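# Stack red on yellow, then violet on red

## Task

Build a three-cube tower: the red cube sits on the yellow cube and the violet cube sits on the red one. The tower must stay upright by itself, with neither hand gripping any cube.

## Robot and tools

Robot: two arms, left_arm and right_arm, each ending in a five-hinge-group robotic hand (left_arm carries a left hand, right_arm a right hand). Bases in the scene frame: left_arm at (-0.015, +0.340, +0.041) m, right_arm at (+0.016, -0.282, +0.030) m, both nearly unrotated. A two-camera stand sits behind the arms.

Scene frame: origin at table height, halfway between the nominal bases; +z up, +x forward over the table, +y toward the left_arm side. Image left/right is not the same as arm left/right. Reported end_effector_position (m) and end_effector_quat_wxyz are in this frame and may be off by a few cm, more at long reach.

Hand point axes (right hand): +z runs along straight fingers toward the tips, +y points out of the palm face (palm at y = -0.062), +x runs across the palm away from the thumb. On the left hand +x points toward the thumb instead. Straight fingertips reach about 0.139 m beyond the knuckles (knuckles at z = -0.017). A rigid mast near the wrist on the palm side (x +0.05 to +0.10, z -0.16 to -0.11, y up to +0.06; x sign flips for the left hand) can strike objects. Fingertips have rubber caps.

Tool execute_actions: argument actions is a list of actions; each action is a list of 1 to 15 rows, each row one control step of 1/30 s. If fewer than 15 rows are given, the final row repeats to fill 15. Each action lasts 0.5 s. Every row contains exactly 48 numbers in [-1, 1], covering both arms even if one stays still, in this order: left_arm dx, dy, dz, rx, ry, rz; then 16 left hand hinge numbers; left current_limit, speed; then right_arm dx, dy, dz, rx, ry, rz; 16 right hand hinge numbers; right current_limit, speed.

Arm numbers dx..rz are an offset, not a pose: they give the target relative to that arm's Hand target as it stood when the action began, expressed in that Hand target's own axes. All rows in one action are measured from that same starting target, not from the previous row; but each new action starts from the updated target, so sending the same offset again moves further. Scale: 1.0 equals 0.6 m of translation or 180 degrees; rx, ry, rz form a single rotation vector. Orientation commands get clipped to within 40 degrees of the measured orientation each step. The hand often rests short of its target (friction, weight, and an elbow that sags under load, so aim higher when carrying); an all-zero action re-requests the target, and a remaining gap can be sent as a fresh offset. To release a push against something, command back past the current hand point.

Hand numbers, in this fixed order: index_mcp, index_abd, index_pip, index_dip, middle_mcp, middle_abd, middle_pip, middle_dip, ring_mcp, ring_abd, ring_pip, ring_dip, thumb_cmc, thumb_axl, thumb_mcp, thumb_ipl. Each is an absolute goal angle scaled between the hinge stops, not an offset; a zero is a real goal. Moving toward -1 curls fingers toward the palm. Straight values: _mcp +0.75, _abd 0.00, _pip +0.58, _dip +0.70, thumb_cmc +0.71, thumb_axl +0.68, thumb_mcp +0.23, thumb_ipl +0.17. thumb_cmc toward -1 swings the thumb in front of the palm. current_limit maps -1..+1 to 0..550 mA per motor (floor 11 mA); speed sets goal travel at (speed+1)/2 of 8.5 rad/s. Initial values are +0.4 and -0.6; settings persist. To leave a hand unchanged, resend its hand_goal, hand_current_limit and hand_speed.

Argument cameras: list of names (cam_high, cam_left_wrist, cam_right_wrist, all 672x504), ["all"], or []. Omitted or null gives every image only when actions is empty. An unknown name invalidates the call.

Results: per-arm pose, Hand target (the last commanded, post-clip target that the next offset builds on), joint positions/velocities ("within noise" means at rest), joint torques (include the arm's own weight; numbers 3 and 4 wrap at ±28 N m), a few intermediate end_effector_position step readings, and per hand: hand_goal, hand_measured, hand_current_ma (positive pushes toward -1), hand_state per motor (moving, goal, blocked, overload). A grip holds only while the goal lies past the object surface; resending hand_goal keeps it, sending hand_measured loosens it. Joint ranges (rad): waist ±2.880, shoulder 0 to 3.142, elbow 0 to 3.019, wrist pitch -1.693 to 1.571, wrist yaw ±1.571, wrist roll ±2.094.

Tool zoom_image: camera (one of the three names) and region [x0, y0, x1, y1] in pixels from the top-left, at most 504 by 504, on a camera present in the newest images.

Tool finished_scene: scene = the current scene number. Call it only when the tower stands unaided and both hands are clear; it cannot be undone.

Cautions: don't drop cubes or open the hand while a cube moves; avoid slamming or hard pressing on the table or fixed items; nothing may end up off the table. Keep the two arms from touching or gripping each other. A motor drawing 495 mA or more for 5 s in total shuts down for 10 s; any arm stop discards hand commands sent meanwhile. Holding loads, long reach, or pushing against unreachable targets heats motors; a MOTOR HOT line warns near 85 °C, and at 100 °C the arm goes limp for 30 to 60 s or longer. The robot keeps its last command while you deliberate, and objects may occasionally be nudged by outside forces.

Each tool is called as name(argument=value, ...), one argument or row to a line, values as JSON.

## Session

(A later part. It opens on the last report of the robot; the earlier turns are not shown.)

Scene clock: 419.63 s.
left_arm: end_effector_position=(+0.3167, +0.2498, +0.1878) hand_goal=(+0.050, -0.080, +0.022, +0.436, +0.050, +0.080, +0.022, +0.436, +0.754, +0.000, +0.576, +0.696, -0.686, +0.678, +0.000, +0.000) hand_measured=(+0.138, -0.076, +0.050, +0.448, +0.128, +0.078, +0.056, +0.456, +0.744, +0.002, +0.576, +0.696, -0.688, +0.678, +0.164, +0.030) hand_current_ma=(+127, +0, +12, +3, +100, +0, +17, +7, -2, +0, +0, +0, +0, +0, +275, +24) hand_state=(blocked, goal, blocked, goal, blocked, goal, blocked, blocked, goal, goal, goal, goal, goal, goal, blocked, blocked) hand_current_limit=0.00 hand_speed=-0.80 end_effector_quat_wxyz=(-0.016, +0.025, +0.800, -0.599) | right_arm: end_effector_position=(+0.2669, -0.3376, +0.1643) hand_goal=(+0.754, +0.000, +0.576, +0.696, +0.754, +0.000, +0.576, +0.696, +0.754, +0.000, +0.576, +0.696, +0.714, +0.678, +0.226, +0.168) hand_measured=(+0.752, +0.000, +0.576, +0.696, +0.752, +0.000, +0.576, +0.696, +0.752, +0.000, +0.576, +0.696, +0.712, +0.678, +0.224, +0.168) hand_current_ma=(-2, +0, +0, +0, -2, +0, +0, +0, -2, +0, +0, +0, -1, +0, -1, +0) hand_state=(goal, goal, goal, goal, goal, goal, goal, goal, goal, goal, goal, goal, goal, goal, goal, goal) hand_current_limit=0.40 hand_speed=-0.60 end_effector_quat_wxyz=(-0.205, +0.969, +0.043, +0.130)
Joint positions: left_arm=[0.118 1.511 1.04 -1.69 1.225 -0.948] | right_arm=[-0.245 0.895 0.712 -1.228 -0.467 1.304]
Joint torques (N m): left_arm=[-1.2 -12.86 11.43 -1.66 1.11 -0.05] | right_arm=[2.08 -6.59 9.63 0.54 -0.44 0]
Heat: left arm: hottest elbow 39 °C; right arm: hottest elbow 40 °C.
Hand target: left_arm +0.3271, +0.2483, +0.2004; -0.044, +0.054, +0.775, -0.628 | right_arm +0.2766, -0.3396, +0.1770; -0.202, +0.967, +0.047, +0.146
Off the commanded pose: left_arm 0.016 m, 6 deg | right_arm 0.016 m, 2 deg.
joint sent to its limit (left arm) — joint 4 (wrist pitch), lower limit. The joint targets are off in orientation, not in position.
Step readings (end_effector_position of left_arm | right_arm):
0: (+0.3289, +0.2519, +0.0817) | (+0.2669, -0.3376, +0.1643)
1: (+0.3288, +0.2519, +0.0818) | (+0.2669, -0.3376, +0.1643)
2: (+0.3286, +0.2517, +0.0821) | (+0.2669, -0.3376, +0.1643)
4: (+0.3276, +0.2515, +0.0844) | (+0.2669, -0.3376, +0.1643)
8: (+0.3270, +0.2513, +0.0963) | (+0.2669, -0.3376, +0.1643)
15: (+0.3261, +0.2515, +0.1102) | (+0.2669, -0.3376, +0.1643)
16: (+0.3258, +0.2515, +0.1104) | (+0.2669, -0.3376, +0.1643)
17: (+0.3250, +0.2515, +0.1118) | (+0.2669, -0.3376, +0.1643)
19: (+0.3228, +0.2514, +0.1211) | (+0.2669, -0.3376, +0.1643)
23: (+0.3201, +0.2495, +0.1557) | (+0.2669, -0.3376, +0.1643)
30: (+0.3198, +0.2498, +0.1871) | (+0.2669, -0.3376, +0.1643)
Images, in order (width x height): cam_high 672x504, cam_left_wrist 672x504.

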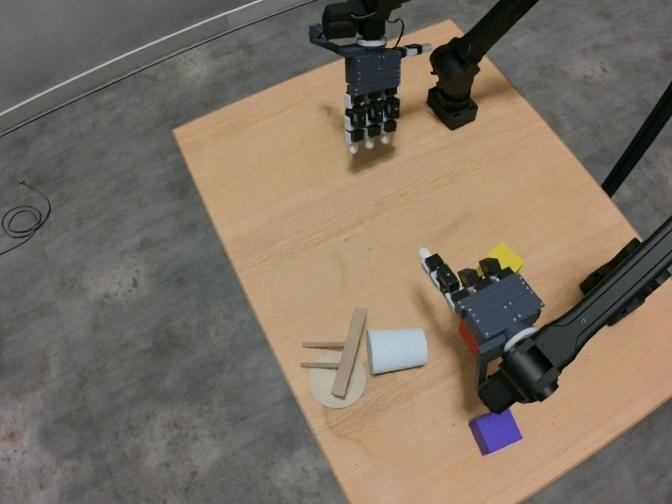

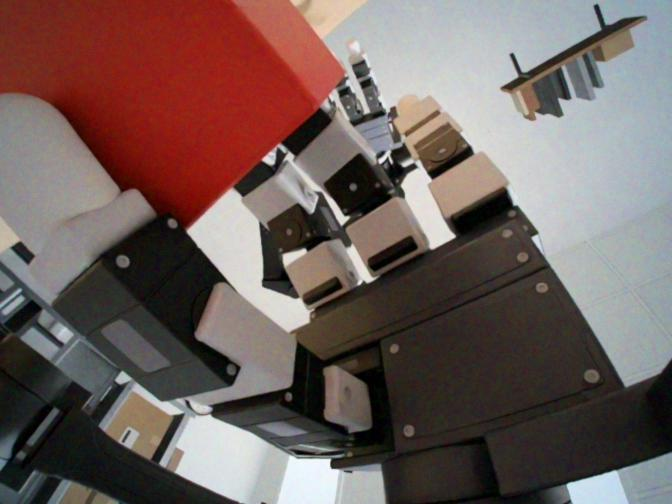

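execute_actions(
  actions=[
    [[0.096,-0.029,0.096,0,0,0,0.05,-0.08,0.022,0.435,0.05,0.08,0.022,0.435,0.754,0,0.576,0.696,-0.686,0.678,0.0,0.0,0.0,-0.8,0,0,0,0,0,0,0.754,0,0.576,0.696,0.754,0,0.576,0.696,0.754,0,0.576,0.696,0.714,0.678,0.226,0.168,0.4,-0.6]],
    [[0.096,-0.029,0.096,0,-0.0978,-0.0208,0.05,-0.08,0.022,0.435,0.05,0.08,0.022,0.435,0.754,0,0.576,0.696,-0.686,0.678,0.0,0.0,0.0,-0.8,0,0,0,0,0,0,0.754,0,0.576,0.696,0.754,0,0.576,0.696,0.754,0,0.576,0.696,0.714,0.678,0.226,0.168,0.4,-0.6]],
  ],
  cameras=["cam_high","cam_left_wrist"],
)

zoom_image(
  camera="cam_high",
  region=[430, 180, 650, 400],
)

Scene clock: 471.67 s.
left_arm: end_effector_position=(+0.1947, +0.1507, +0.2031) hand_goal=(+0.050, -0.080, +0.022, +0.436, +0.050, +0.080, +0.022, +0.436, +0.754, +0.000, +0.576, +0.696, -0.686, +0.678, +0.000, +0.000) hand_measured=(+0.132, -0.074, +0.054, +0.450, +0.122, +0.076, +0.058, +0.458, +0.744, +0.000, +0.574, +0.696, -0.686, +0.678, +0.164, +0.034) hand_current_ma=(+110, +0, +16, +3, +85, +0, +20, +7, -2, +0, +0, +0, +0, +0, +275, +33) hand_state=(blocked, goal, blocked, goal, blocked, goal, blocked, blocked, goal, goal, goal, goal, goal, goal, blocked, blocked) hand_current_limit=0.00 hand_speed=-0.80 end_effector_quat_wxyz=(-0.046, +0.017, +0.713, -0.699) | right_arm: end_effector_position=(+0.2669, -0.3376, +0.1643) hand_goal=(+0.754, +0.000, +0.576, +0.696, +0.754, +0.000, +0.576, +0.696, +0.754, +0.000, +0.576, +0.696, +0.714, +0.678, +0.226, +0.168) hand_measured=(+0.752, +0.000, +0.576, +0.696, +0.752, +0.000, +0.576, +0.696, +0.752, +0.000, +0.576, +0.696, +0.712, +0.678, +0.224, +0.168) hand_current_ma=(-2, +0, +0, +0, -2, +0, +0, +0, -2, +0, +0, +0, -1, +0, -1, +0) hand_state=(goal, goal, goal, goal, goal, goal, goal, goal, goal, goal, goal, goal, goal, goal, goal, goal) hand_current_limit=0.40 hand_speed=-0.60 end_effector_quat_wxyz=(-0.205, +0.969, +0.043, +0.130)
Joint positions: left_arm=[-0.101 1.234 0.693 -1.54 1.551 -1.103] | right_arm=[-0.245 0.895 0.712 -1.228 -0.467 1.304]
Joint torques (N m): left_arm=[-1.32 -8.64 8.96 -0.68 1.58 -0.09] | right_arm=[1.55 -6.71 9.51 0.57 -0.45 -0.01]
Heat: left arm: hottest elbow 41 °C; right arm: hottest elbow 40 °C.
Hand target: left_arm +0.1963, +0.1456, +0.2106; +0.054, -0.068, +0.774, -0.627 | right_arm +0.2766, -0.3396, +0.1770; -0.202, +0.967, +0.047, +0.146
Off the commanded pose: left_arm 0.009 m, 19 deg | right_arm 0.016 m, 2 deg.
joint sent to its limit (left arm) — joint 5 (wrist yaw), upper limit. The joint targets are off in orientation, not in position.
Step readings (end_effector_position of left_arm | right_arm):
0: (+0.3167, +0.2498, +0.1878) | (+0.2669, -0.3376, +0.1643)
1: (+0.3167, +0.2494, +0.1879) | (+0.2669, -0.3376, +0.1643)
2: (+0.3161, +0.2473, +0.1885) | (+0.2669, -0.3376, +0.1643)
4: (+0.3094, +0.2376, +0.1903) | (+0.2669, -0.3376, +0.1643)
8: (+0.2767, +0.2128, +0.1907) | (+0.2669, -0.3376, +0.1643)
15: (+0.2643, +0.1996, +0.1970) | (+0.2669, -0.3376, +0.1643)
16: (+0.2641, +0.1988, +0.1975) | (+0.2669, -0.3376, +0.1643)
17: (+0.2635, +0.1924, +0.1994) | (+0.2669, -0.3376, +0.1643)
19: (+0.2549, +0.1799, +0.2015) | (+0.2669, -0.3376, +0.1643)
23: (+0.2099, +0.1620, +0.2001) | (+0.2669, -0.3376, +0.1643)
30: (+0.1957, +0.1512, +0.2029) | (+0.2669, -0.3376, +0.1643)
Images, in order (width x height): cam_high 672x504, cam_left_wrist 672x504.

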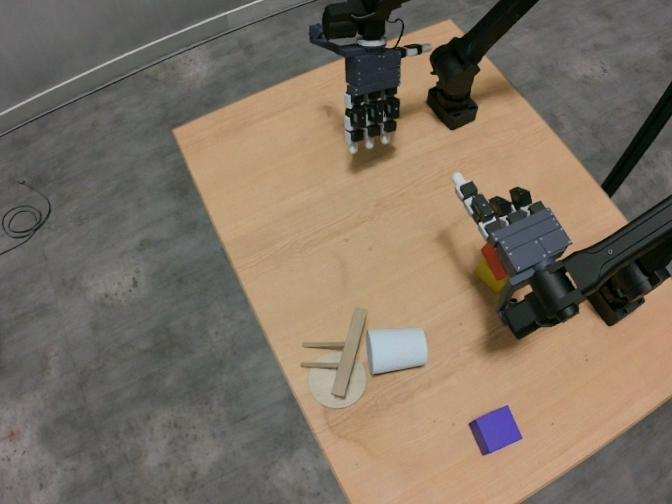

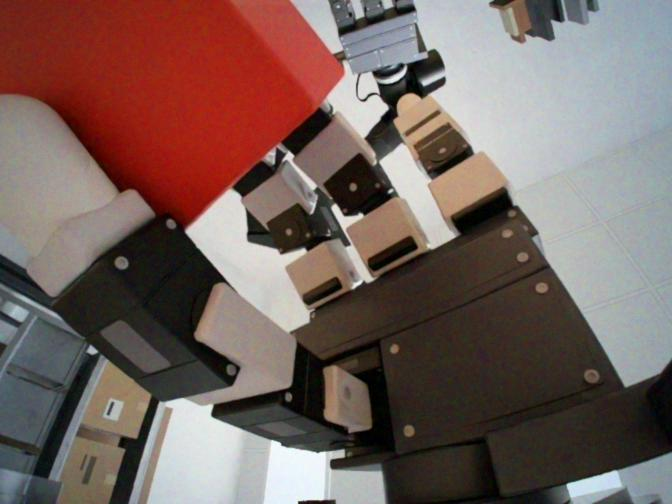

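Scaled by 2.291 from the camera's 672x504 image, which has a finer 960x720 frame.

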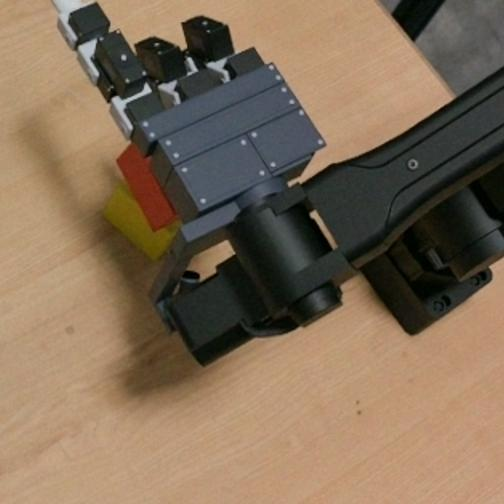

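execute_actions(
  actions=[
    [[0,0,0,0,0,0,0.05,-0.08,0.022,0.435,0.05,0.08,0.022,0.435,0.754,0,0.576,0.696,-0.686,0.678,0.0,0.0,0.0,-0.8,0,0,0,0,0,0,0.754,0,0.576,0.696,0.754,0,0.576,0.696,0.754,0,0.576,0.696,0.714,0.678,0.226,0.168,0.4,-0.6]],
  ],
)

Scene clock: 483.33 s.
left_arm: end_effector_position=(+0.1964, +0.1505, +0.2026) hand_goal=(+0.050, -0.080, +0.022, +0.436, +0.050, +0.080, +0.022, +0.436, +0.754, +0.000, +0.576, +0.696, -0.686, +0.678, +0.000, +0.000) hand_measured=(+0.132, -0.074, +0.054, +0.450, +0.122, +0.076, +0.058, +0.458, +0.744, +0.000, +0.574, +0.696, -0.686, +0.678, +0.164, +0.034) hand_current_ma=(+110, +0, +16, +3, +85, +0, +20, +7, -2, +0, +0, +0, +0, +0, +275, +33) hand_state=(blocked, goal, blocked, goal, blocked, goal, blocked, blocked, goal, goal, goal, goal, goal, goal, blocked, blocked) hand_current_limit=0.00 hand_speed=-0.80 end_effector_quat_wxyz=(-0.047, +0.015, +0.713, -0.699) | right_arm: end_effector_position=(+0.2669, -0.3376, +0.1643) hand_goal=(+0.754, +0.000, +0.576, +0.696, +0.754, +0.000, +0.576, +0.696, +0.754, +0.000, +0.576, +0.696, +0.714, +0.678, +0.226, +0.168) hand_measured=(+0.752, +0.000, +0.576, +0.696, +0.752, +0.000, +0.576, +0.696, +0.752, +0.000, +0.576, +0.696, +0.712, +0.678, +0.224, +0.168) hand_current_ma=(-2, +0, +0, +0, -2, +0, +0, +0, -2, +0, +0, +0, -1, +0, -1, +0) hand_state=(goal, goal, goal, goal, goal, goal, goal, goal, goal, goal, goal, goal, goal, goal, goal, goal) hand_current_limit=0.40 hand_speed=-0.60 end_effector_quat_wxyz=(-0.205, +0.969, +0.043, +0.130)
Joint positions: left_arm=[-0.102 1.23 0.693 -1.505 1.551 -1.145] | right_arm=[-0.245 0.895 0.712 -1.228 -0.467 1.304]
Joint torques (N m): left_arm=[-1.26 -9.23 8.7 -0.62 1.6 -0.07] | right_arm=[1.2 -6.83 9.62 0.51 -0.42 -0.02]
Heat: left arm: hottest elbow 41 °C; right arm: hottest elbow 40 °C.
Hand target: left_arm +0.1963, +0.1456, +0.2106; +0.055, -0.067, +0.774, -0.627 | right_arm +0.2766, -0.3396, +0.1770; -0.202, +0.967, +0.047, +0.146
Off the commanded pose: left_arm 0.009 m, 19 deg | right_arm 0.016 m, 2 deg.
joint sent to its limit (left arm) — joint 5 (wrist yaw), upper limit. The joint targets are off in orientation, not in position.
Step readings (end_effector_position of left_arm | right_arm):
0: (+0.1947, +0.1507, +0.2031) | (+0.2669, -0.3376, +0.1643)
1: (+0.1947, +0.1507, +0.2030) | (+0.2669, -0.3376, +0.1643)
2: (+0.1948, +0.1507, +0.2030) | (+0.2669, -0.3376, +0.1643)
4: (+0.1951, +0.1507, +0.2028) | (+0.2669, -0.3376, +0.1643)
8: (+0.1957, +0.1506, +0.2025) | (+0.2669, -0.3376, +0.1643)
15: (+0.1964, +0.1505, +0.2022) | (+0.2669, -0.3376, +0.1643)

execute_actions(
  actions=[
    [[0.02,-0.0017,0.008,0,0.0978,0.0208,0.05,-0.08,0.022,0.435,0.05,0.08,0.022,0.435,0.754,0,0.576,0.696,-0.686,0.678,0.0,0.0,0.0,-0.8,0,0,0,0,0,0,0.754,0,0.576,0.696,0.754,0,0.576,0.696,0.754,0,0.576,0.696,0.714,0.678,0.226,0.168,0.4,-0.6]],
  ],
  cameras=["cam_high"],
)

zoom_image(
  camera="cam_high",
  region=[430, 180, 650, 400],
)

Scene clock: 494.57 s.
left_arm: end_effector_position=(+0.1788, +0.1439, +0.1983) hand_goal=(+0.050, -0.080, +0.022, +0.436, +0.050, +0.080, +0.022, +0.436, +0.754, +0.000, +0.576, +0.696, -0.686, +0.678, +0.000, +0.000) hand_measured=(+0.130, -0.076, +0.054, +0.450, +0.122, +0.076, +0.058, +0.458, +0.744, +0.000, +0.574, +0.696, -0.688, +0.678, +0.164, +0.034) hand_current_ma=(+109, +0, +16, +3, +85, +0, +20, +7, -2, +0, +0, +0, +0, +0, +275, +33) hand_state=(blocked, goal, blocked, goal, blocked, goal, blocked, blocked, goal, goal, goal, goal, goal, goal, blocked, blocked) hand_current_limit=0.00 hand_speed=-0.80 end_effector_quat_wxyz=(-0.080, +0.061, +0.757, -0.646) | right_arm: end_effector_position=(+0.2669, -0.3376, +0.1643) hand_goal=(+0.754, +0.000, +0.576, +0.696, +0.754, +0.000, +0.576, +0.696, +0.754, +0.000, +0.576, +0.696, +0.714, +0.678, +0.226, +0.168) hand_measured=(+0.752, +0.000, +0.576, +0.696, +0.752, +0.000, +0.576, +0.696, +0.752, +0.000, +0.576, +0.696, +0.712, +0.678, +0.224, +0.168) hand_current_ma=(-2, +0, +0, +0, -2, +0, +0, +0, -2, +0, +0, +0, -1, +0, -1, +0) hand_state=(goal, goal, goal, goal, goal, goal, goal, goal, goal, goal, goal, goal, goal, goal, goal, goal) hand_current_limit=0.40 hand_speed=-0.60 end_effector_quat_wxyz=(-0.205, +0.969, +0.043, +0.130)
Joint positions: left_arm=[-0.202 1.132 0.694 -1.294 1.415 -1.45] | right_arm=[-0.245 0.895 0.712 -1.228 -0.467 1.304]
Joint torques (N m): left_arm=[-1.38 -8.29 11.36 -0.2 1.41 -0.08] | right_arm=[1.61 -6.53 9.68 0.42 -0.42 -0.03]
Heat: left arm: hottest elbow 41 °C; right arm: hottest elbow 40 °C.
Hand target: left_arm +0.1854, +0.1387, +0.2106; -0.044, +0.054, +0.775, -0.628 | right_arm +0.2766, -0.3396, +0.1770; -0.202, +0.967, +0.047, +0.146
Off the commanded pose: left_arm 0.015 m, 5 deg | right_arm 0.016 m, 2 deg.
Step readings (end_effector_position of left_arm | right_arm):
0: (+0.1963, +0.1505, +0.2027) | (+0.2669, -0.3376, +0.1643)
1: (+0.1961, +0.1505, +0.2024) | (+0.2669, -0.3376, +0.1643)
2: (+0.1940, +0.1509, +0.2004) | (+0.2669, -0.3376, +0.1643)
4: (+0.1866, +0.1520, +0.1942) | (+0.2669, -0.3376, +0.1643)
8: (+0.1755, +0.1463, +0.1914) | (+0.2669, -0.3376, +0.1643)
15: (+0.1784, +0.1441, +0.1948) | (+0.2669, -0.3376, +0.1643)
Images, in order (width x height): cam_high 672x504.

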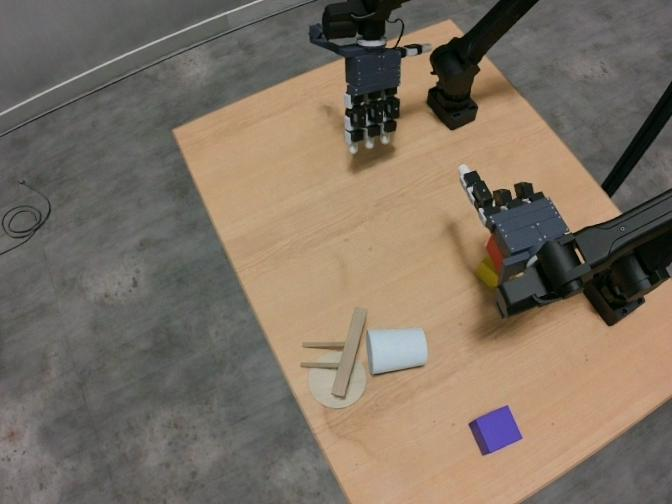

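Scaled by 2.291 from the camera's 672x504 image, which has a finer 960x720 frame.

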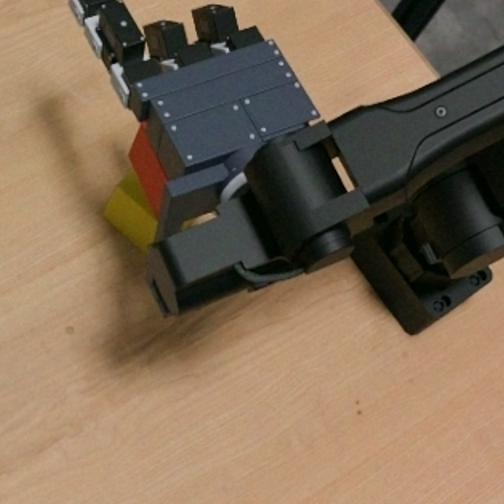

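execute_actions(
  actions=[
    [[-0.0103,0.0485,0.0122,0,0,0,0.05,-0.08,0.022,0.435,0.05,0.08,0.022,0.435,0.754,0,0.576,0.696,-0.686,0.678,0.0,0.0,0.0,-0.8,0,0,0,0,0,0,0.754,0,0.576,0.696,0.754,0,0.576,0.696,0.754,0,0.576,0.696,0.714,0.678,0.226,0.168,0.4,-0.6]],
  ],
  cameras=["cam_high","cam_left_wrist"],
)

zoom_image(
  camera="cam_high",
  region=[430, 180, 650, 400],
)

Scene clock: 505.97 s.
left_arm: end_effector_position=(+0.1943, +0.1405, +0.1766) hand_goal=(+0.050, -0.080, +0.022, +0.436, +0.050, +0.080, +0.022, +0.436, +0.754, +0.000, +0.576, +0.696, -0.686, +0.678, +0.000, +0.000) hand_measured=(+0.130, -0.074, +0.054, +0.450, +0.122, +0.076, +0.058, +0.458, +0.744, +0.000, +0.574, +0.696, -0.688, +0.678, +0.164, +0.034) hand_current_ma=(+109, +0, +16, +3, +85, +0, +20, +7, -2, +0, +0, +0, +0, +0, +275, +33) hand_state=(blocked, goal, blocked, goal, blocked, goal, blocked, blocked, goal, goal, goal, goal, goal, goal, blocked, blocked) hand_current_limit=0.00 hand_speed=-0.80 end_effector_quat_wxyz=(-0.055, +0.056, +0.772, -0.630) | right_arm: end_effector_position=(+0.2669, -0.3376, +0.1643) hand_goal=(+0.754, +0.000, +0.576, +0.696, +0.754, +0.000, +0.576, +0.696, +0.754, +0.000, +0.576, +0.696, +0.714, +0.678, +0.226, +0.168) hand_measured=(+0.752, +0.000, +0.576, +0.696, +0.752, +0.000, +0.576, +0.696, +0.752, +0.000, +0.576, +0.696, +0.712, +0.678, +0.224, +0.168) hand_current_ma=(-2, +0, +0, +0, -2, +0, +0, +0, -2, +0, +0, +0, -1, +0, -1, +0) hand_state=(goal, goal, goal, goal, goal, goal, goal, goal, goal, goal, goal, goal, goal, goal, goal, goal) hand_current_limit=0.40 hand_speed=-0.60 end_effector_quat_wxyz=(-0.205, +0.969, +0.043, +0.130)
Joint positions: left_arm=[-0.22 1.094 0.627 -0.921 1.367 -1.774] | right_arm=[-0.245 0.895 0.712 -1.228 -0.467 1.304]
Joint torques (N m): left_arm=[-1.44 -7.88 9.24 0.47 1.38 -0.06] | right_arm=[1.73 -6.65 9.57 0.59 -0.41 0]
Heat: left arm: hottest elbow 42 °C; right arm: hottest elbow 40 °C.
Hand target: left_arm +0.1913, +0.1367, +0.1806; -0.044, +0.054, +0.775, -0.628 | right_arm +0.2766, -0.3396, +0.1770; -0.202, +0.967, +0.047, +0.146
Off the commanded pose: left_arm 0.006 m, 1 deg | right_arm 0.016 m, 2 deg.
Step readings (end_effector_position of left_arm | right_arm):
0: (+0.1788, +0.1439, +0.1983) | (+0.2669, -0.3376, +0.1643)
1: (+0.1792, +0.1438, +0.1981) | (+0.2669, -0.3376, +0.1643)
2: (+0.1811, +0.1436, +0.1973) | (+0.2669, -0.3376, +0.1643)
4: (+0.1878, +0.1429, +0.1932) | (+0.2669, -0.3376, +0.1643)
8: (+0.1971, +0.1417, +0.1845) | (+0.2669, -0.3376, +0.1643)
15: (+0.1956, +0.1410, +0.1725) | (+0.2669, -0.3376, +0.1643)
Images, in order (width x height): cam_high 672x504, cam_left_wrist 672x504.

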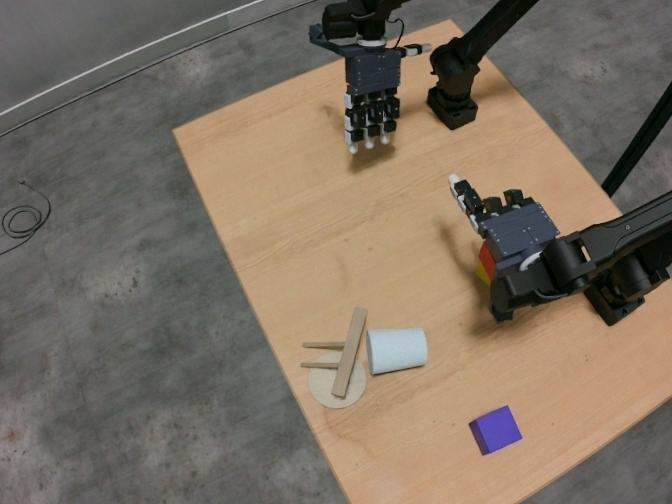

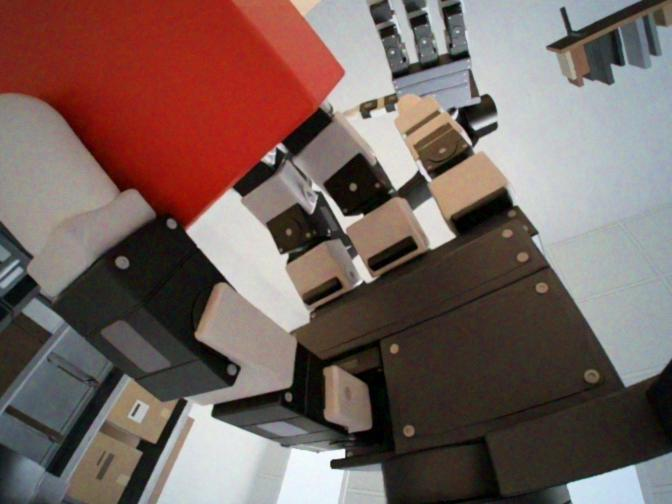

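Scaled by 2.291 from the camera's 672x504 image, which has a finer 960x720 frame.

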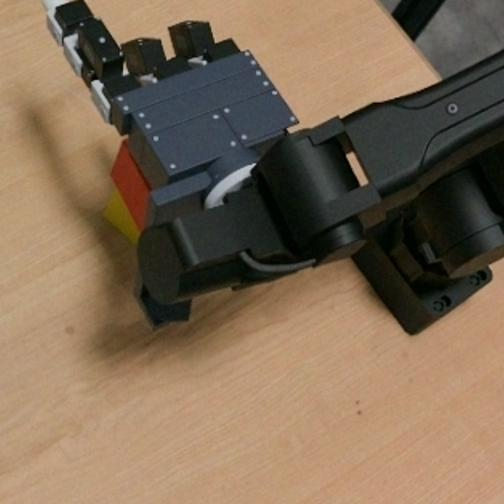

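zoom_image(
  camera="cam_high",
  region=[460, 220, 540, 310],
)

Scaled by 5.600 from the camera's 672x504 image, which has a finer 960x720 frame.

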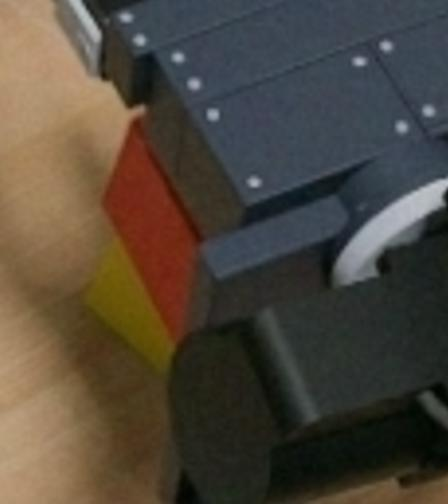

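execute_actions(
  actions=[
    [[0.03,0.023,0.0195,0,0,0,0.05,-0.08,0.022,0.435,0.05,0.08,0.022,0.435,0.754,0,0.576,0.696,-0.686,0.678,0.0,0.0,0.0,-0.8,0,0,0,0,0,0,0.754,0,0.576,0.696,0.754,0,0.576,0.696,0.754,0,0.576,0.696,0.714,0.678,0.226,0.168,0.4,-0.6]],
  ],
  cameras=["cam_high"],
)

zoom_image(
  camera="cam_high",
  region=[460, 220, 540, 310],
)

Scene clock: 533.03 s.
left_arm: end_effector_position=(+0.1734, +0.1342, +0.1597) hand_goal=(+0.050, -0.080, +0.022, +0.436, +0.050, +0.080, +0.022, +0.436, +0.754, +0.000, +0.576, +0.696, -0.686, +0.678, +0.000, +0.000) hand_measured=(+0.130, -0.074, +0.054, +0.450, +0.122, +0.076, +0.058, +0.458, +0.744, +0.000, +0.574, +0.696, -0.688, +0.678, +0.164, +0.034) hand_current_ma=(+109, +0, +16, +3, +85, +0, +20, +7, -2, +0, +0, +0, +0, +0, +275, +33) hand_state=(blocked, goal, blocked, goal, blocked, goal, blocked, blocked, goal, goal, goal, goal, goal, goal, blocked, blocked) hand_current_limit=0.00 hand_speed=-0.80 end_effector_quat_wxyz=(-0.052, +0.049, +0.777, -0.626) | right_arm: end_effector_position=(+0.2669, -0.3376, +0.1643) hand_goal=(+0.754, +0.000, +0.576, +0.696, +0.754, +0.000, +0.576, +0.696, +0.754, +0.000, +0.576, +0.696, +0.714, +0.678, +0.226, +0.168) hand_measured=(+0.752, +0.000, +0.576, +0.696, +0.752, +0.000, +0.576, +0.696, +0.752, +0.000, +0.576, +0.696, +0.712, +0.678, +0.224, +0.168) hand_current_ma=(-2, +0, +0, +0, -2, +0, +0, +0, -2, +0, +0, +0, -1, +0, -1, +0) hand_state=(goal, goal, goal, goal, goal, goal, goal, goal, goal, goal, goal, goal, goal, goal, goal, goal) hand_current_limit=0.40 hand_speed=-0.60 end_effector_quat_wxyz=(-0.205, +0.969, +0.043, +0.130)
Joint positions: left_arm=[-0.268 1.001 0.509 -0.649 1.337 -2.031] | right_arm=[-0.245 0.895 0.712 -1.228 -0.467 1.304]
Joint torques (N m): left_arm=[-1.32 -6.65 9.62 0.96 1.26 -0.08] | right_arm=[1.32 -6.42 9.59 0.55 -0.44 -0.01]
Heat: left arm: hottest elbow 42 °C; right arm: hottest elbow 40 °C.
Hand target: left_arm +0.1723, +0.1308, +0.1647; -0.044, +0.054, +0.775, -0.628 | right_arm +0.2766, -0.3396, +0.1770; -0.202, +0.967, +0.047, +0.146
Off the commanded pose: left_arm 0.006 m, 1 deg | right_arm 0.016 m, 2 deg.
Step readings (end_effector_position of left_arm | right_arm):
0: (+0.1942, +0.1405, +0.1767) | (+0.2669, -0.3376, +0.1643)
1: (+0.1940, +0.1405, +0.1764) | (+0.2669, -0.3376, +0.1643)
2: (+0.1939, +0.1401, +0.1752) | (+0.2669, -0.3376, +0.1643)
4: (+0.1909, +0.1387, +0.1700) | (+0.2669, -0.3376, +0.1643)
8: (+0.1773, +0.1365, +0.1593) | (+0.2669, -0.3376, +0.1643)
15: (+0.1747, +0.1347, +0.1579) | (+0.2669, -0.3376, +0.1643)
Images, in order (width x height): cam_high 672x504.

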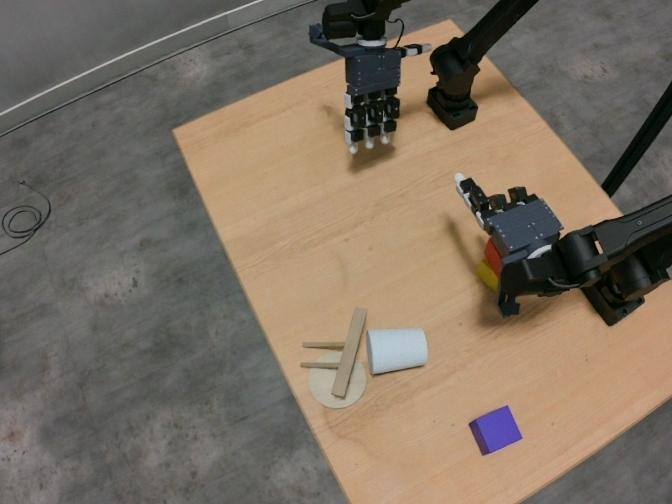

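Scaled by 5.600 from the camera's 672x504 image, which has a finer 960x720 frame.

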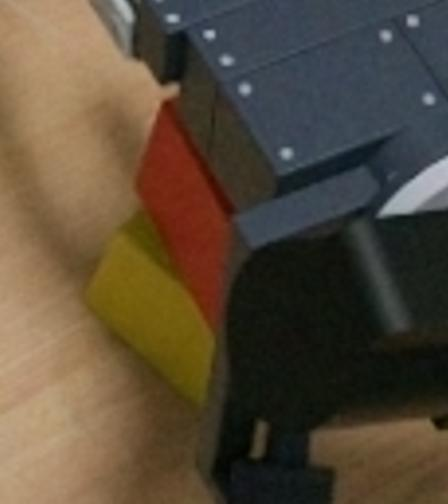

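execute_actions(
  actions=[
    [[0,0.0147,0.0031,0,0,0,0.05,-0.08,0.022,0.435,0.05,0.08,0.022,0.435,0.754,0,0.576,0.696,-0.686,0.678,0.0,0.0,0.0,-0.8,0,0,0,0,0,0,0.754,0,0.576,0.696,0.754,0,0.576,0.696,0.754,0,0.576,0.696,0.714,0.678,0.226,0.168,0.4,-0.6]],
  ],
  cameras=["cam_high"],
)

zoom_image(
  camera="cam_high",
  region=[460, 220, 540, 310],
)

Scene clock: 542.47 s.
left_arm: end_effector_position=(+0.1749, +0.1334, +0.1538) hand_goal=(+0.050, -0.080, +0.022, +0.436, +0.050, +0.080, +0.022, +0.436, +0.754, +0.000, +0.576, +0.696, -0.686, +0.678, +0.000, +0.000) hand_measured=(+0.130, -0.074, +0.054, +0.454, +0.122, +0.078, +0.058, +0.458, +0.744, +0.000, +0.574, +0.696, -0.684, +0.678, +0.164, +0.034) hand_current_ma=(+108, +0, +16, +5, +85, +0, +20, +7, -2, +0, +0, +0, +0, +0, +275, +33) hand_state=(blocked, goal, blocked, goal, blocked, goal, blocked, blocked, goal, goal, goal, goal, goal, goal, blocked, blocked) hand_current_limit=0.00 hand_speed=-0.80 end_effector_quat_wxyz=(-0.046, +0.048, +0.776, -0.627) | right_arm: end_effector_position=(+0.2669, -0.3376, +0.1643) hand_goal=(+0.754, +0.000, +0.576, +0.696, +0.754, +0.000, +0.576, +0.696, +0.754, +0.000, +0.576, +0.696, +0.714, +0.678, +0.226, +0.168) hand_measured=(+0.752, +0.000, +0.576, +0.696, +0.752, +0.000, +0.576, +0.696, +0.752, +0.000, +0.576, +0.696, +0.712, +0.678, +0.224, +0.168) hand_current_ma=(-2, +0, +0, +0, -2, +0, +0, +0, -2, +0, +0, +0, -1, +0, -1, +0) hand_state=(goal, goal, goal, goal, goal, goal, goal, goal, goal, goal, goal, goal, goal, goal, goal, goal) hand_current_limit=0.40 hand_speed=-0.60 end_effector_quat_wxyz=(-0.205, +0.969, +0.043, +0.130)
Joint positions: left_arm=[-0.269 1.001 0.487 -0.578 1.332 -2.073] | right_arm=[-0.245 0.895 0.712 -1.228 -0.467 1.304]
Joint torques (N m): left_arm=[-1.32 -6.18 9.05 1.07 1.15 -0.02] | right_arm=[1.55 -6.95 9.59 0.57 -0.44 -0.04]
Heat: left arm: hottest elbow 42 °C; right arm: hottest elbow 40 °C.
Hand target: left_arm +0.1722, +0.1308, +0.1555; -0.044, +0.054, +0.775, -0.628 | right_arm +0.2766, -0.3396, +0.1770; -0.202, +0.967, +0.047, +0.146
Off the commanded pose: left_arm 0.004 m, 1 deg | right_arm 0.016 m, 2 deg.
joint sent to its limit (left arm) — joint 6 (wrist roll), lower limit. The joint targets still meet the commanded pose.
Step readings (end_effector_position of left_arm | right_arm):
0: (+0.1733, +0.1342, +0.1597) | (+0.2669, -0.3376, +0.1643)
1: (+0.1733, +0.1342, +0.1596) | (+0.2669, -0.3376, +0.1643)
2: (+0.1737, +0.1340, +0.1592) | (+0.2669, -0.3376, +0.1643)
4: (+0.1746, +0.1339, +0.1572) | (+0.2669, -0.3376, +0.1643)
8: (+0.1737, +0.1341, +0.1530) | (+0.2669, -0.3376, +0.1643)
15: (+0.1747, +0.1335, +0.1536) | (+0.2669, -0.3376, +0.1643)
Images, in order (width x height): cam_high 672x504.

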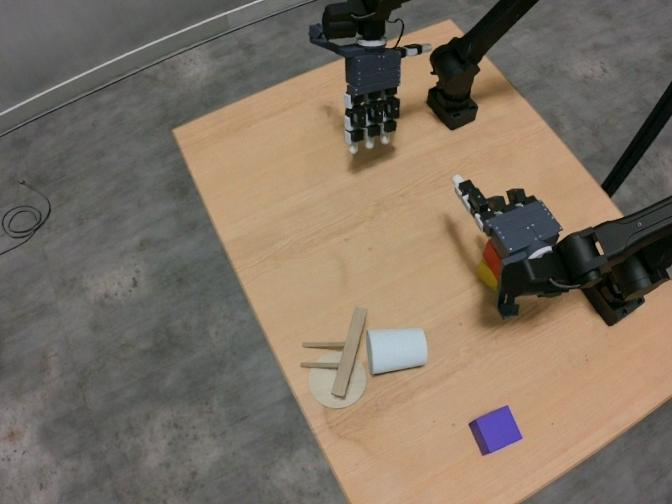

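Scaled by 5.600 from the camera's 672x504 image, which has a finer 960x720 frame.

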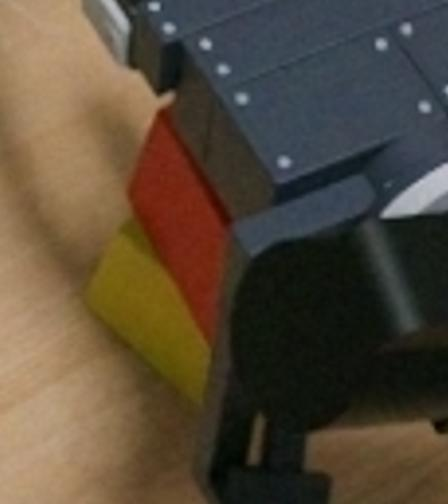

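execute_actions(
  actions=[
    [[0,0.0098,0.0021,0,0,0,0.05,-0.08,0.022,0.435,0.05,0.08,0.022,0.435,0.754,0,0.576,0.696,-0.686,0.678,0.0,0.0,0.0,-0.8,0,0,0,0,0,0,0.754,0,0.576,0.696,0.754,0,0.576,0.696,0.754,0,0.576,0.696,0.714,0.678,0.226,0.168,0.4,-0.6]],
  ],
  cameras=["cam_high"],
)

zoom_image(
  camera="cam_high",
  region=[460, 220, 540, 310],
)

Scene clock: 547.70 s.
left_arm: end_effector_position=(+0.1750, +0.1332, +0.1516) hand_goal=(+0.050, -0.080, +0.022, +0.436, +0.050, +0.080, +0.022, +0.436, +0.754, +0.000, +0.576, +0.696, -0.686, +0.678, +0.000, +0.000) hand_measured=(+0.130, -0.072, +0.056, +0.454, +0.122, +0.078, +0.058, +0.458, +0.744, +0.000, +0.574, +0.696, -0.684, +0.678, +0.164, +0.034) hand_current_ma=(+108, +1, +16, +5, +85, +0, +20, +7, -2, +0, +0, +0, +0, +0, +275, +33) hand_state=(blocked, goal, blocked, goal, blocked, goal, blocked, blocked, goal, goal, goal, goal, goal, goal, blocked, blocked) hand_current_limit=0.00 hand_speed=-0.80 end_effector_quat_wxyz=(-0.043, +0.049, +0.776, -0.628) | right_arm: end_effector_position=(+0.2669, -0.3376, +0.1643) hand_goal=(+0.754, +0.000, +0.576, +0.696, +0.754, +0.000, +0.576, +0.696, +0.754, +0.000, +0.576, +0.696, +0.714, +0.678, +0.226, +0.168) hand_measured=(+0.752, +0.000, +0.576, +0.696, +0.752, +0.000, +0.576, +0.696, +0.752, +0.000, +0.576, +0.696, +0.712, +0.678, +0.224, +0.168) hand_current_ma=(-2, +0, +0, +0, -2, +0, +0, +0, -2, +0, +0, +0, -1, +0, -1, +0) hand_state=(goal, goal, goal, goal, goal, goal, goal, goal, goal, goal, goal, goal, goal, goal, goal, goal) hand_current_limit=0.40 hand_speed=-0.60 end_effector_quat_wxyz=(-0.205, +0.969, +0.043, +0.130)
Joint positions: left_arm=[-0.269 1.001 0.478 -0.556 1.332 -2.081] | right_arm=[-0.245 0.895 0.712 -1.228 -0.467 1.304]
Joint torques (N m): left_arm=[-1.32 -5.01 8.83 1.14 1.12 0.05] | right_arm=[1.55 -6.65 9.59 0.4 -0.43 0]
Heat: left arm: hottest elbow 42 °C; right arm: hottest elbow 40 °C.
Hand target: left_arm +0.1723, +0.1308, +0.1497; -0.044, +0.054, +0.775, -0.628 | right_arm +0.2766, -0.3396, +0.1770; -0.202, +0.967, +0.047, +0.146
Off the commanded pose: left_arm 0.004 m, 1 deg | right_arm 0.016 m, 2 deg.
joint sent to its limit (left arm) — joint 6 (wrist roll), lower limit. The joint targets still meet the commanded pose.
Step readings (end_effector_position of left_arm | right_arm):
0: (+0.1749, +0.1334, +0.1538) | (+0.2669, -0.3376, +0.1643)
1: (+0.1747, +0.1335, +0.1537) | (+0.2669, -0.3376, +0.1643)
2: (+0.1748, +0.1334, +0.1533) | (+0.2669, -0.3376, +0.1643)
4: (+0.1747, +0.1335, +0.1523) | (+0.2669, -0.3376, +0.1643)
8: (+0.1745, +0.1334, +0.1515) | (+0.2669, -0.3376, +0.1643)
15: (+0.1750, +0.1333, +0.1516) | (+0.2669, -0.3376, +0.1643)
Images, in order (width x height): cam_high 672x504.

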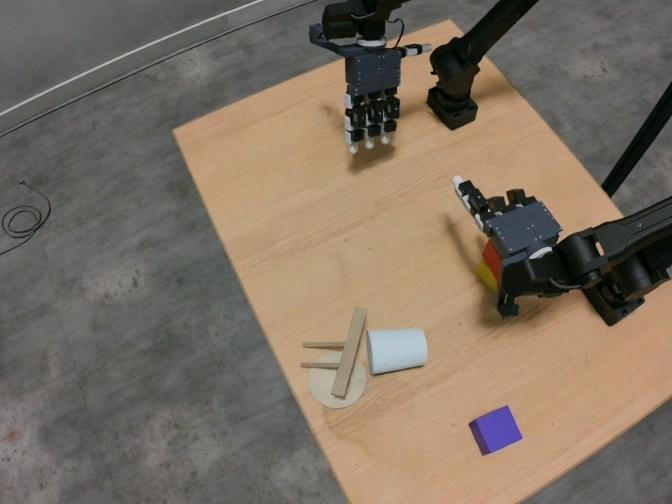

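Scaled by 5.600 from the camera's 672x504 image, which has a finer 960x720 frame.

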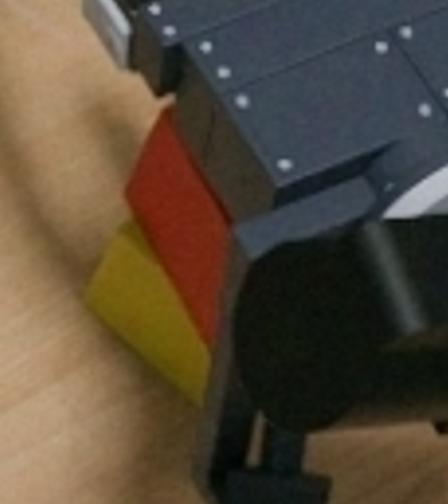

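execute_actions(
  actions=[
    [[0,0,0,0,0,0,0.125,-0.08,0.045,0.445,0.118,0.08,0.045,0.445,0.754,0,0.576,0.696,-0.686,0.678,0.15,0.03,0.0,-0.8,0,0,0,0,0,0,0.754,0,0.576,0.696,0.754,0,0.576,0.696,0.754,0,0.576,0.696,0.714,0.678,0.226,0.168,0.4,-0.6]],
    [[0,0,0,0,0,0,0.30,-0.08,0.045,0.445,0.30,0.08,0.045,0.445,0.754,0,0.576,0.696,-0.686,0.678,0.31,0.05,0.0,-0.8,0,0,0,0,0,0,0.754,0,0.576,0.696,0.754,0,0.576,0.696,0.754,0,0.576,0.696,0.714,0.678,0.226,0.168,0.4,-0.6]],
  ],
  cameras=["cam_high","cam_left_wrist"],
)

zoom_image(
  camera="cam_high",
  region=[460, 220, 540, 310],
)

Scene clock: 559.67 s.
left_arm: end_effector_position=(+0.1754, +0.1331, +0.1515) hand_goal=(+0.300, -0.080, +0.046, +0.446, +0.300, +0.080, +0.046, +0.446, +0.754, +0.000, +0.576, +0.696, -0.686, +0.678, +0.310, +0.050) hand_measured=(+0.284, -0.076, +0.048, +0.448, +0.284, +0.078, +0.048, +0.450, +0.744, +0.000, +0.574, +0.696, -0.684, +0.678, +0.306, +0.050) hand_current_ma=(-4, +0, +0, +0, -4, +0, +0, +0, -2, +0, +0, +0, +0, +0, +0, +0) hand_state=(goal, goal, goal, goal, goal, goal, goal, goal, goal, goal, goal, goal, goal, goal, goal, goal) hand_current_limit=0.00 hand_speed=-0.80 end_effector_quat_wxyz=(-0.042, +0.050, +0.776, -0.628) | right_arm: end_effector_position=(+0.2669, -0.3376, +0.1643) hand_goal=(+0.754, +0.000, +0.576, +0.696, +0.754, +0.000, +0.576, +0.696, +0.754, +0.000, +0.576, +0.696, +0.714, +0.678, +0.226, +0.168) hand_measured=(+0.752, +0.000, +0.576, +0.696, +0.752, +0.000, +0.576, +0.696, +0.752, +0.000, +0.576, +0.696, +0.712, +0.678, +0.224, +0.168) hand_current_ma=(-2, +0, +0, +0, -2, +0, +0, +0, -2, +0, +0, +0, -1, +0, -1, +0) hand_state=(goal, goal, goal, goal, goal, goal, goal, goal, goal, goal, goal, goal, goal, goal, goal, goal) hand_current_limit=0.40 hand_speed=-0.60 end_effector_quat_wxyz=(-0.205, +0.969, +0.043, +0.130)
Joint positions: left_arm=[-0.269 1.001 0.478 -0.552 1.332 -2.082] | right_arm=[-0.245 0.895 0.712 -1.228 -0.467 1.304]
Joint torques (N m): left_arm=[-1.26 -4.95 8.87 0.99 1.14 0.06] | right_arm=[1.2 -6.53 9.5 0.65 -0.42 0]
Heat: left arm: hottest elbow 42 °C; right arm: hottest elbow 40 °C.
Hand target: left_arm +0.1723, +0.1308, +0.1496; -0.044, +0.054, +0.775, -0.628 | right_arm +0.2766, -0.3396, +0.1770; -0.202, +0.967, +0.047, +0.146
Off the commanded pose: left_arm 0.004 m, 1 deg | right_arm 0.016 m, 2 deg.
joint sent to its limit (left arm) — joint 6 (wrist roll), lower limit. The joint targets still meet the commanded pose.
Step readings (end_effector_position of left_arm | right_arm):
0: (+0.1750, +0.1332, +0.1516) | (+0.2669, -0.3376, +0.1643)
1: (+0.1750, +0.1332, +0.1516) | (+0.2669, -0.3376, +0.1643)
2: (+0.1750, +0.1332, +0.1516) | (+0.2669, -0.3376, +0.1643)
4: (+0.1750, +0.1332, +0.1516) | (+0.2669, -0.3376, +0.1643)
8: (+0.1750, +0.1332, +0.1515) | (+0.2669, -0.3376, +0.1643)
15: (+0.1750, +0.1332, +0.1514) | (+0.2669, -0.3376, +0.1643)
16: (+0.1750, +0.1332, +0.1514) | (+0.2669, -0.3376, +0.1643)
17: (+0.1750, +0.1332, +0.1514) | (+0.2669, -0.3376, +0.1643)
19: (+0.1752, +0.1332, +0.1515) | (+0.2669, -0.3376, +0.1643)
23: (+0.1754, +0.1331, +0.1515) | (+0.2669, -0.3376, +0.1643)
30: (+0.1754, +0.1331, +0.1515) | (+0.2669, -0.3376, +0.1643)
Images, in order (width x height): cam_high 672x504, cam_left_wrist 672x504.

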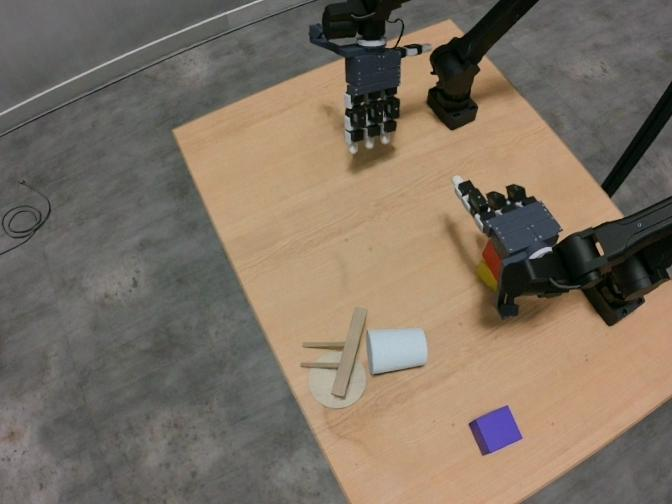

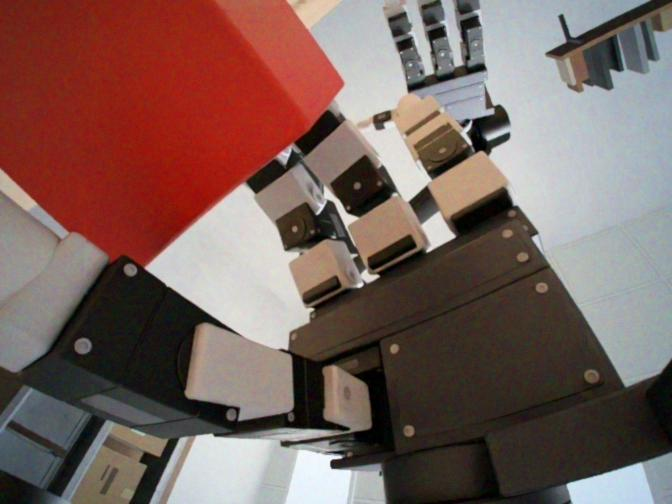

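Scaled by 5.600 from the camera's 672x504 image, which has a finer 960x720 frame.

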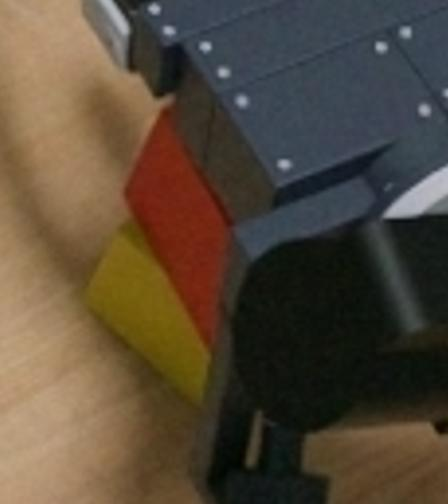

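execute_actions(
  actions=[
    [[0,-0.08,-0.017,0,0,0,0.42,-0.08,0.022,0.435,0.42,0.08,0.022,0.435,0.754,0,0.576,0.696,-0.686,0.678,0.38,0.059,0.4,-0.6,0,0,0,0,0,0,0.754,0,0.576,0.696,0.754,0,0.576,0.696,0.754,0,0.576,0.696,0.714,0.678,0.226,0.168,0.4,-0.6]],
    [[0,-0.12,-0.0255,0,0,0,0.42,-0.08,0.022,0.435,0.42,0.08,0.022,0.435,0.754,0,0.576,0.696,-0.686,0.678,0.38,0.059,0.4,-0.6,0,0,0,0,0,0,0.754,0,0.576,0.696,0.754,0,0.576,0.696,0.754,0,0.576,0.696,0.714,0.678,0.226,0.168,0.4,-0.6]],
  ],
  cameras=["cam_high"],
)

Scene clock: 568.07 s.
left_arm: end_effector_position=(+0.1632, +0.1323, +0.2550) hand_goal=(+0.420, -0.080, +0.022, +0.436, +0.420, +0.080, +0.022, +0.436, +0.754, +0.000, +0.576, +0.696, -0.686, +0.678, +0.380, +0.060) hand_measured=(+0.404, -0.078, +0.024, +0.438, +0.406, +0.078, +0.024, +0.440, +0.744, +0.000, +0.574, +0.696, -0.684, +0.678, +0.376, +0.058) hand_current_ma=(-4, +0, +0, +0, -4, +0, +0, +0, -2, +0, +0, +0, +0, +0, +0, +0) hand_state=(goal, goal, goal, goal, goal, goal, goal, goal, goal, goal, goal, goal, goal, goal, goal, goal) hand_current_limit=0.40 hand_speed=-0.60 end_effector_quat_wxyz=(-0.059, +0.047, +0.776, -0.627) | right_arm: end_effector_position=(+0.2669, -0.3376, +0.1643) hand_goal=(+0.754, +0.000, +0.576, +0.696, +0.754, +0.000, +0.576, +0.696, +0.754, +0.000, +0.576, +0.696, +0.714, +0.678, +0.226, +0.168) hand_measured=(+0.752, +0.000, +0.576, +0.696, +0.752, +0.000, +0.576, +0.696, +0.752, +0.000, +0.576, +0.696, +0.712, +0.678, +0.224, +0.168) hand_current_ma=(-2, +0, +0, +0, -2, +0, +0, +0, -2, +0, +0, +0, -1, +0, -1, +0) hand_state=(goal, goal, goal, goal, goal, goal, goal, goal, goal, goal, goal, goal, goal, goal, goal, goal) hand_current_limit=0.40 hand_speed=-0.60 end_effector_quat_wxyz=(-0.205, +0.969, +0.043, +0.130)
Joint positions: left_arm=[-0.284 0.856 0.692 -0.94 1.336 -2.082] | right_arm=[-0.245 0.895 0.712 -1.228 -0.467 1.304]
Joint torques (N m): left_arm=[-0.32 -4.01 14.46 0.12 1.01 0.05] | right_arm=[1.44 -6.59 9.59 0.58 -0.45 0]
Heat: left arm: hottest elbow 42 °C; right arm: hottest elbow 40 °C.
Hand target: left_arm +0.1722, +0.1307, +0.2723; -0.044, +0.054, +0.775, -0.628 | right_arm +0.2766, -0.3396, +0.1770; -0.202, +0.967, +0.047, +0.146
Off the commanded pose: left_arm 0.020 m, 2 deg | right_arm 0.016 m, 2 deg.
joint sent to its limit (left arm) — joint 6 (wrist roll), lower limit. The joint targets still meet the commanded pose.
Step readings (end_effector_position of left_arm | right_arm):
0: (+0.1754, +0.1331, +0.1515) | (+0.2669, -0.3376, +0.1643)
1: (+0.1753, +0.1331, +0.1515) | (+0.2669, -0.3376, +0.1643)
2: (+0.1735, +0.1333, +0.1515) | (+0.2669, -0.3376, +0.1643)
4: (+0.1661, +0.1348, +0.1533) | (+0.2669, -0.3376, +0.1643)
8: (+0.1582, +0.1357, +0.1645) | (+0.2669, -0.3376, +0.1643)
15: (+0.1614, +0.1348, +0.1792) | (+0.2669, -0.3376, +0.1643)
16: (+0.1610, +0.1349, +0.1797) | (+0.2669, -0.3376, +0.1643)
17: (+0.1593, +0.1354, +0.1816) | (+0.2669, -0.3376, +0.1643)
19: (+0.1564, +0.1354, +0.1928) | (+0.2669, -0.3376, +0.1643)
23: (+0.1627, +0.1322, +0.2296) | (+0.2669, -0.3376, +0.1643)
30: (+0.1651, +0.1316, +0.2556) | (+0.2669, -0.3376, +0.1643)
Images, in order (width x height): cam_high 672x504.

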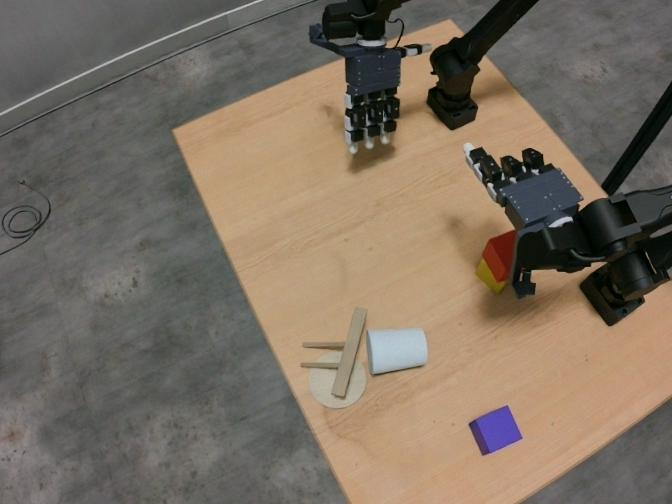

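zoom_image(
  camera="cam_high",
  region=[450, 380, 540, 470],
)

zoom_image(
  camera="cam_high",
  region=[460, 210, 540, 310],
)

Scaled by 5.600 from the camera's 672x504 image, which has a finer 960x720 frame.

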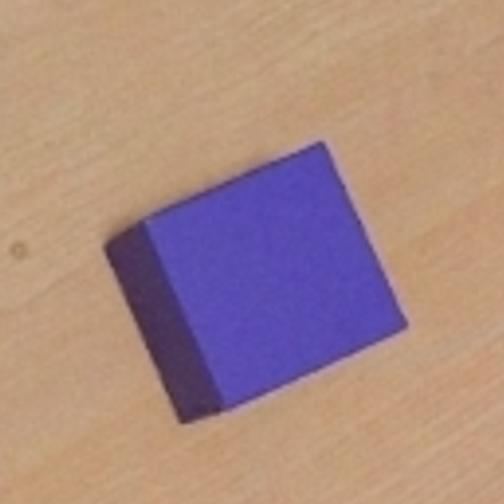

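Scaled by 5.040 from the camera's 672x504 image, which has a finer 960x720 frame.

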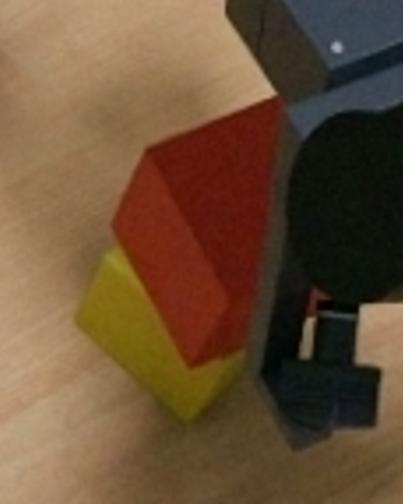

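execute_actions(
  actions=[
    [[-0.072,-0.0817,-0.0782,-0.1828,0.0594,0.0323,0.42,-0.08,0.022,0.435,0.42,0.08,0.022,0.435,0.754,0,0.576,0.696,-0.686,0.678,0.38,0.059,0.4,-0.6,0,0,0,0,0,0,0.754,0,0.576,0.696,0.754,0,0.576,0.696,0.754,0,0.576,0.696,0.714,0.678,0.226,0.168,0.4,-0.6]],
    [[-0.0598,0.0553,-0.126,-0.1078,0.1123,0.1603,0.42,-0.08,0.022,0.435,0.42,0.08,0.022,0.435,0.754,0,0.576,0.696,-0.686,0.678,0.38,0.059,0.4,-0.6,0,0,0,0,0,0,0.754,0,0.576,0.696,0.754,0,0.576,0.696,0.754,0,0.576,0.696,0.714,0.678,0.226,0.168,0.4,-0.6]],
    [[0.0613,0.1312,-0.0612,-0.0269,0.0744,0.1796,0.42,-0.08,0.022,0.435,0.42,0.08,0.022,0.435,0.754,0,0.576,0.696,-0.686,0.678,0.38,0.059,0.4,-0.6,0,0,0,0,0,0,0.754,0,0.576,0.696,0.754,0,0.576,0.696,0.754,0,0.576,0.696,0.714,0.678,0.226,0.168,0.4,-0.6]],
  ],
  cameras=["cam_high"],
)

Scene clock: 679.60 s.
left_arm: end_effector_position=(+0.3310, +0.2938, +0.3610) hand_goal=(+0.420, -0.080, +0.022, +0.436, +0.420, +0.080, +0.022, +0.436, +0.754, +0.000, +0.576, +0.696, -0.686, +0.678, +0.380, +0.060) hand_measured=(+0.422, -0.078, +0.024, +0.438, +0.422, +0.078, +0.024, +0.440, +0.750, +0.000, +0.574, +0.696, -0.684, +0.678, +0.376, +0.058) hand_current_ma=(+0, +0, +0, +0, +0, +0, +0, +0, +0, +0, +0, +0, +0, +0, +0, +0) hand_state=(goal, goal, goal, goal, goal, goal, goal, goal, goal, goal, goal, goal, goal, goal, goal, goal) hand_current_limit=0.40 hand_speed=-0.60 end_effector_quat_wxyz=(+0.046, +0.672, +0.739, -0.008) | right_arm: end_effector_position=(+0.2669, -0.3376, +0.1643) hand_goal=(+0.754, +0.000, +0.576, +0.696, +0.754, +0.000, +0.576, +0.696, +0.754, +0.000, +0.576, +0.696, +0.714, +0.678, +0.226, +0.168) hand_measured=(+0.752, +0.000, +0.576, +0.696, +0.752, +0.000, +0.576, +0.696, +0.752, +0.000, +0.576, +0.696, +0.712, +0.678, +0.224, +0.168) hand_current_ma=(-2, +0, +0, +0, -2, +0, +0, +0, -2, +0, +0, +0, -1, +0, -1, +0) hand_state=(goal, goal, goal, goal, goal, goal, goal, goal, goal, goal, goal, goal, goal, goal, goal, goal) hand_current_limit=0.40 hand_speed=-0.60 end_effector_quat_wxyz=(-0.205, +0.969, +0.043, +0.130)
Joint positions: left_arm=[-0.269 1.022 1.221 -1.696 0.057 -0.343] | right_arm=[-0.245 0.895 0.712 -1.228 -0.467 1.304]
Joint torques (N m): left_arm=[0.44 -7 9.89 -0.08 -0.19 0.28] | right_arm=[1.73 -6.3 9.62 0.58 -0.46 -0.03]
Motor temperatures (°C): left_arm=[27 29 48 27 35 27] | right_arm=[25 28 41 28 26 27]
Heat: left arm: hottest elbow 48 °C; right arm: hottest elbow 41 °C.
Hand target: left_arm +0.3303, +0.3000, +0.3600; -0.123, +0.697, +0.696, -0.122 | right_arm +0.2766, -0.3396, +0.1770; -0.202, +0.967, +0.047, +0.146
Off the commanded pose: left_arm 0.006 m, 24 deg | right_arm 0.016 m, 2 deg.
joint sent to its limit (left arm) — joint 4 (wrist pitch), lower limit. The joint targets are off in orientation, not in position.
Step readings (end_effector_position of left_arm | right_arm):
0: (+0.1632, +0.1323, +0.2550) | (+0.2669, -0.3376, +0.1643)
1: (+0.1640, +0.1333, +0.2541) | (+0.2669, -0.3376, +0.1643)
2: (+0.1691, +0.1405, +0.2494) | (+0.2669, -0.3376, +0.1643)
4: (+0.1785, +0.1558, +0.2500) | (+0.2669, -0.3376, +0.1643)
8: (+0.1970, +0.1661, +0.2994) | (+0.2669, -0.3376, +0.1643)
15: (+0.2108, +0.1613, +0.3265) | (+0.2669, -0.3376, +0.1643)
16: (+0.2113, +0.1639, +0.3223) | (+0.2669, -0.3376, +0.1643)
17: (+0.2150, +0.1735, +0.3172) | (+0.2669, -0.3376, +0.1643)
19: (+0.2275, +0.1972, +0.3148) | (+0.2669, -0.3376, +0.1643)
23: (+0.2545, +0.2226, +0.3344) | (+0.2669, -0.3376, +0.1643)
30: (+0.2713, +0.2243, +0.3460) | (+0.2669, -0.3376, +0.1643)
31: (+0.2735, +0.2250, +0.3464) | (+0.2669, -0.3376, +0.1643)
32: (+0.2797, +0.2297, +0.3483) | (+0.2669, -0.3376, +0.1643)
34: (+0.2930, +0.2469, +0.3526) | (+0.2669, -0.3376, +0.1643)
38: (+0.3090, +0.2887, +0.3586) | (+0.2669, -0.3376, +0.1643)
45: (+0.3235, +0.3010, +0.3616) | (+0.2669, -0.3376, +0.1643)
Images, in order (width x height): cam_high 672x504.

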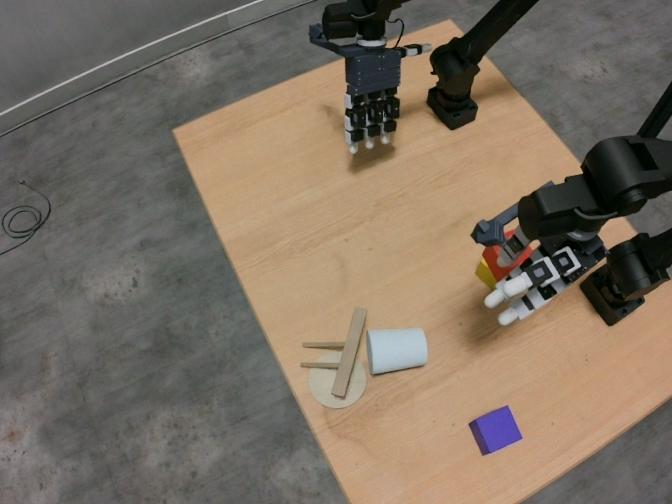

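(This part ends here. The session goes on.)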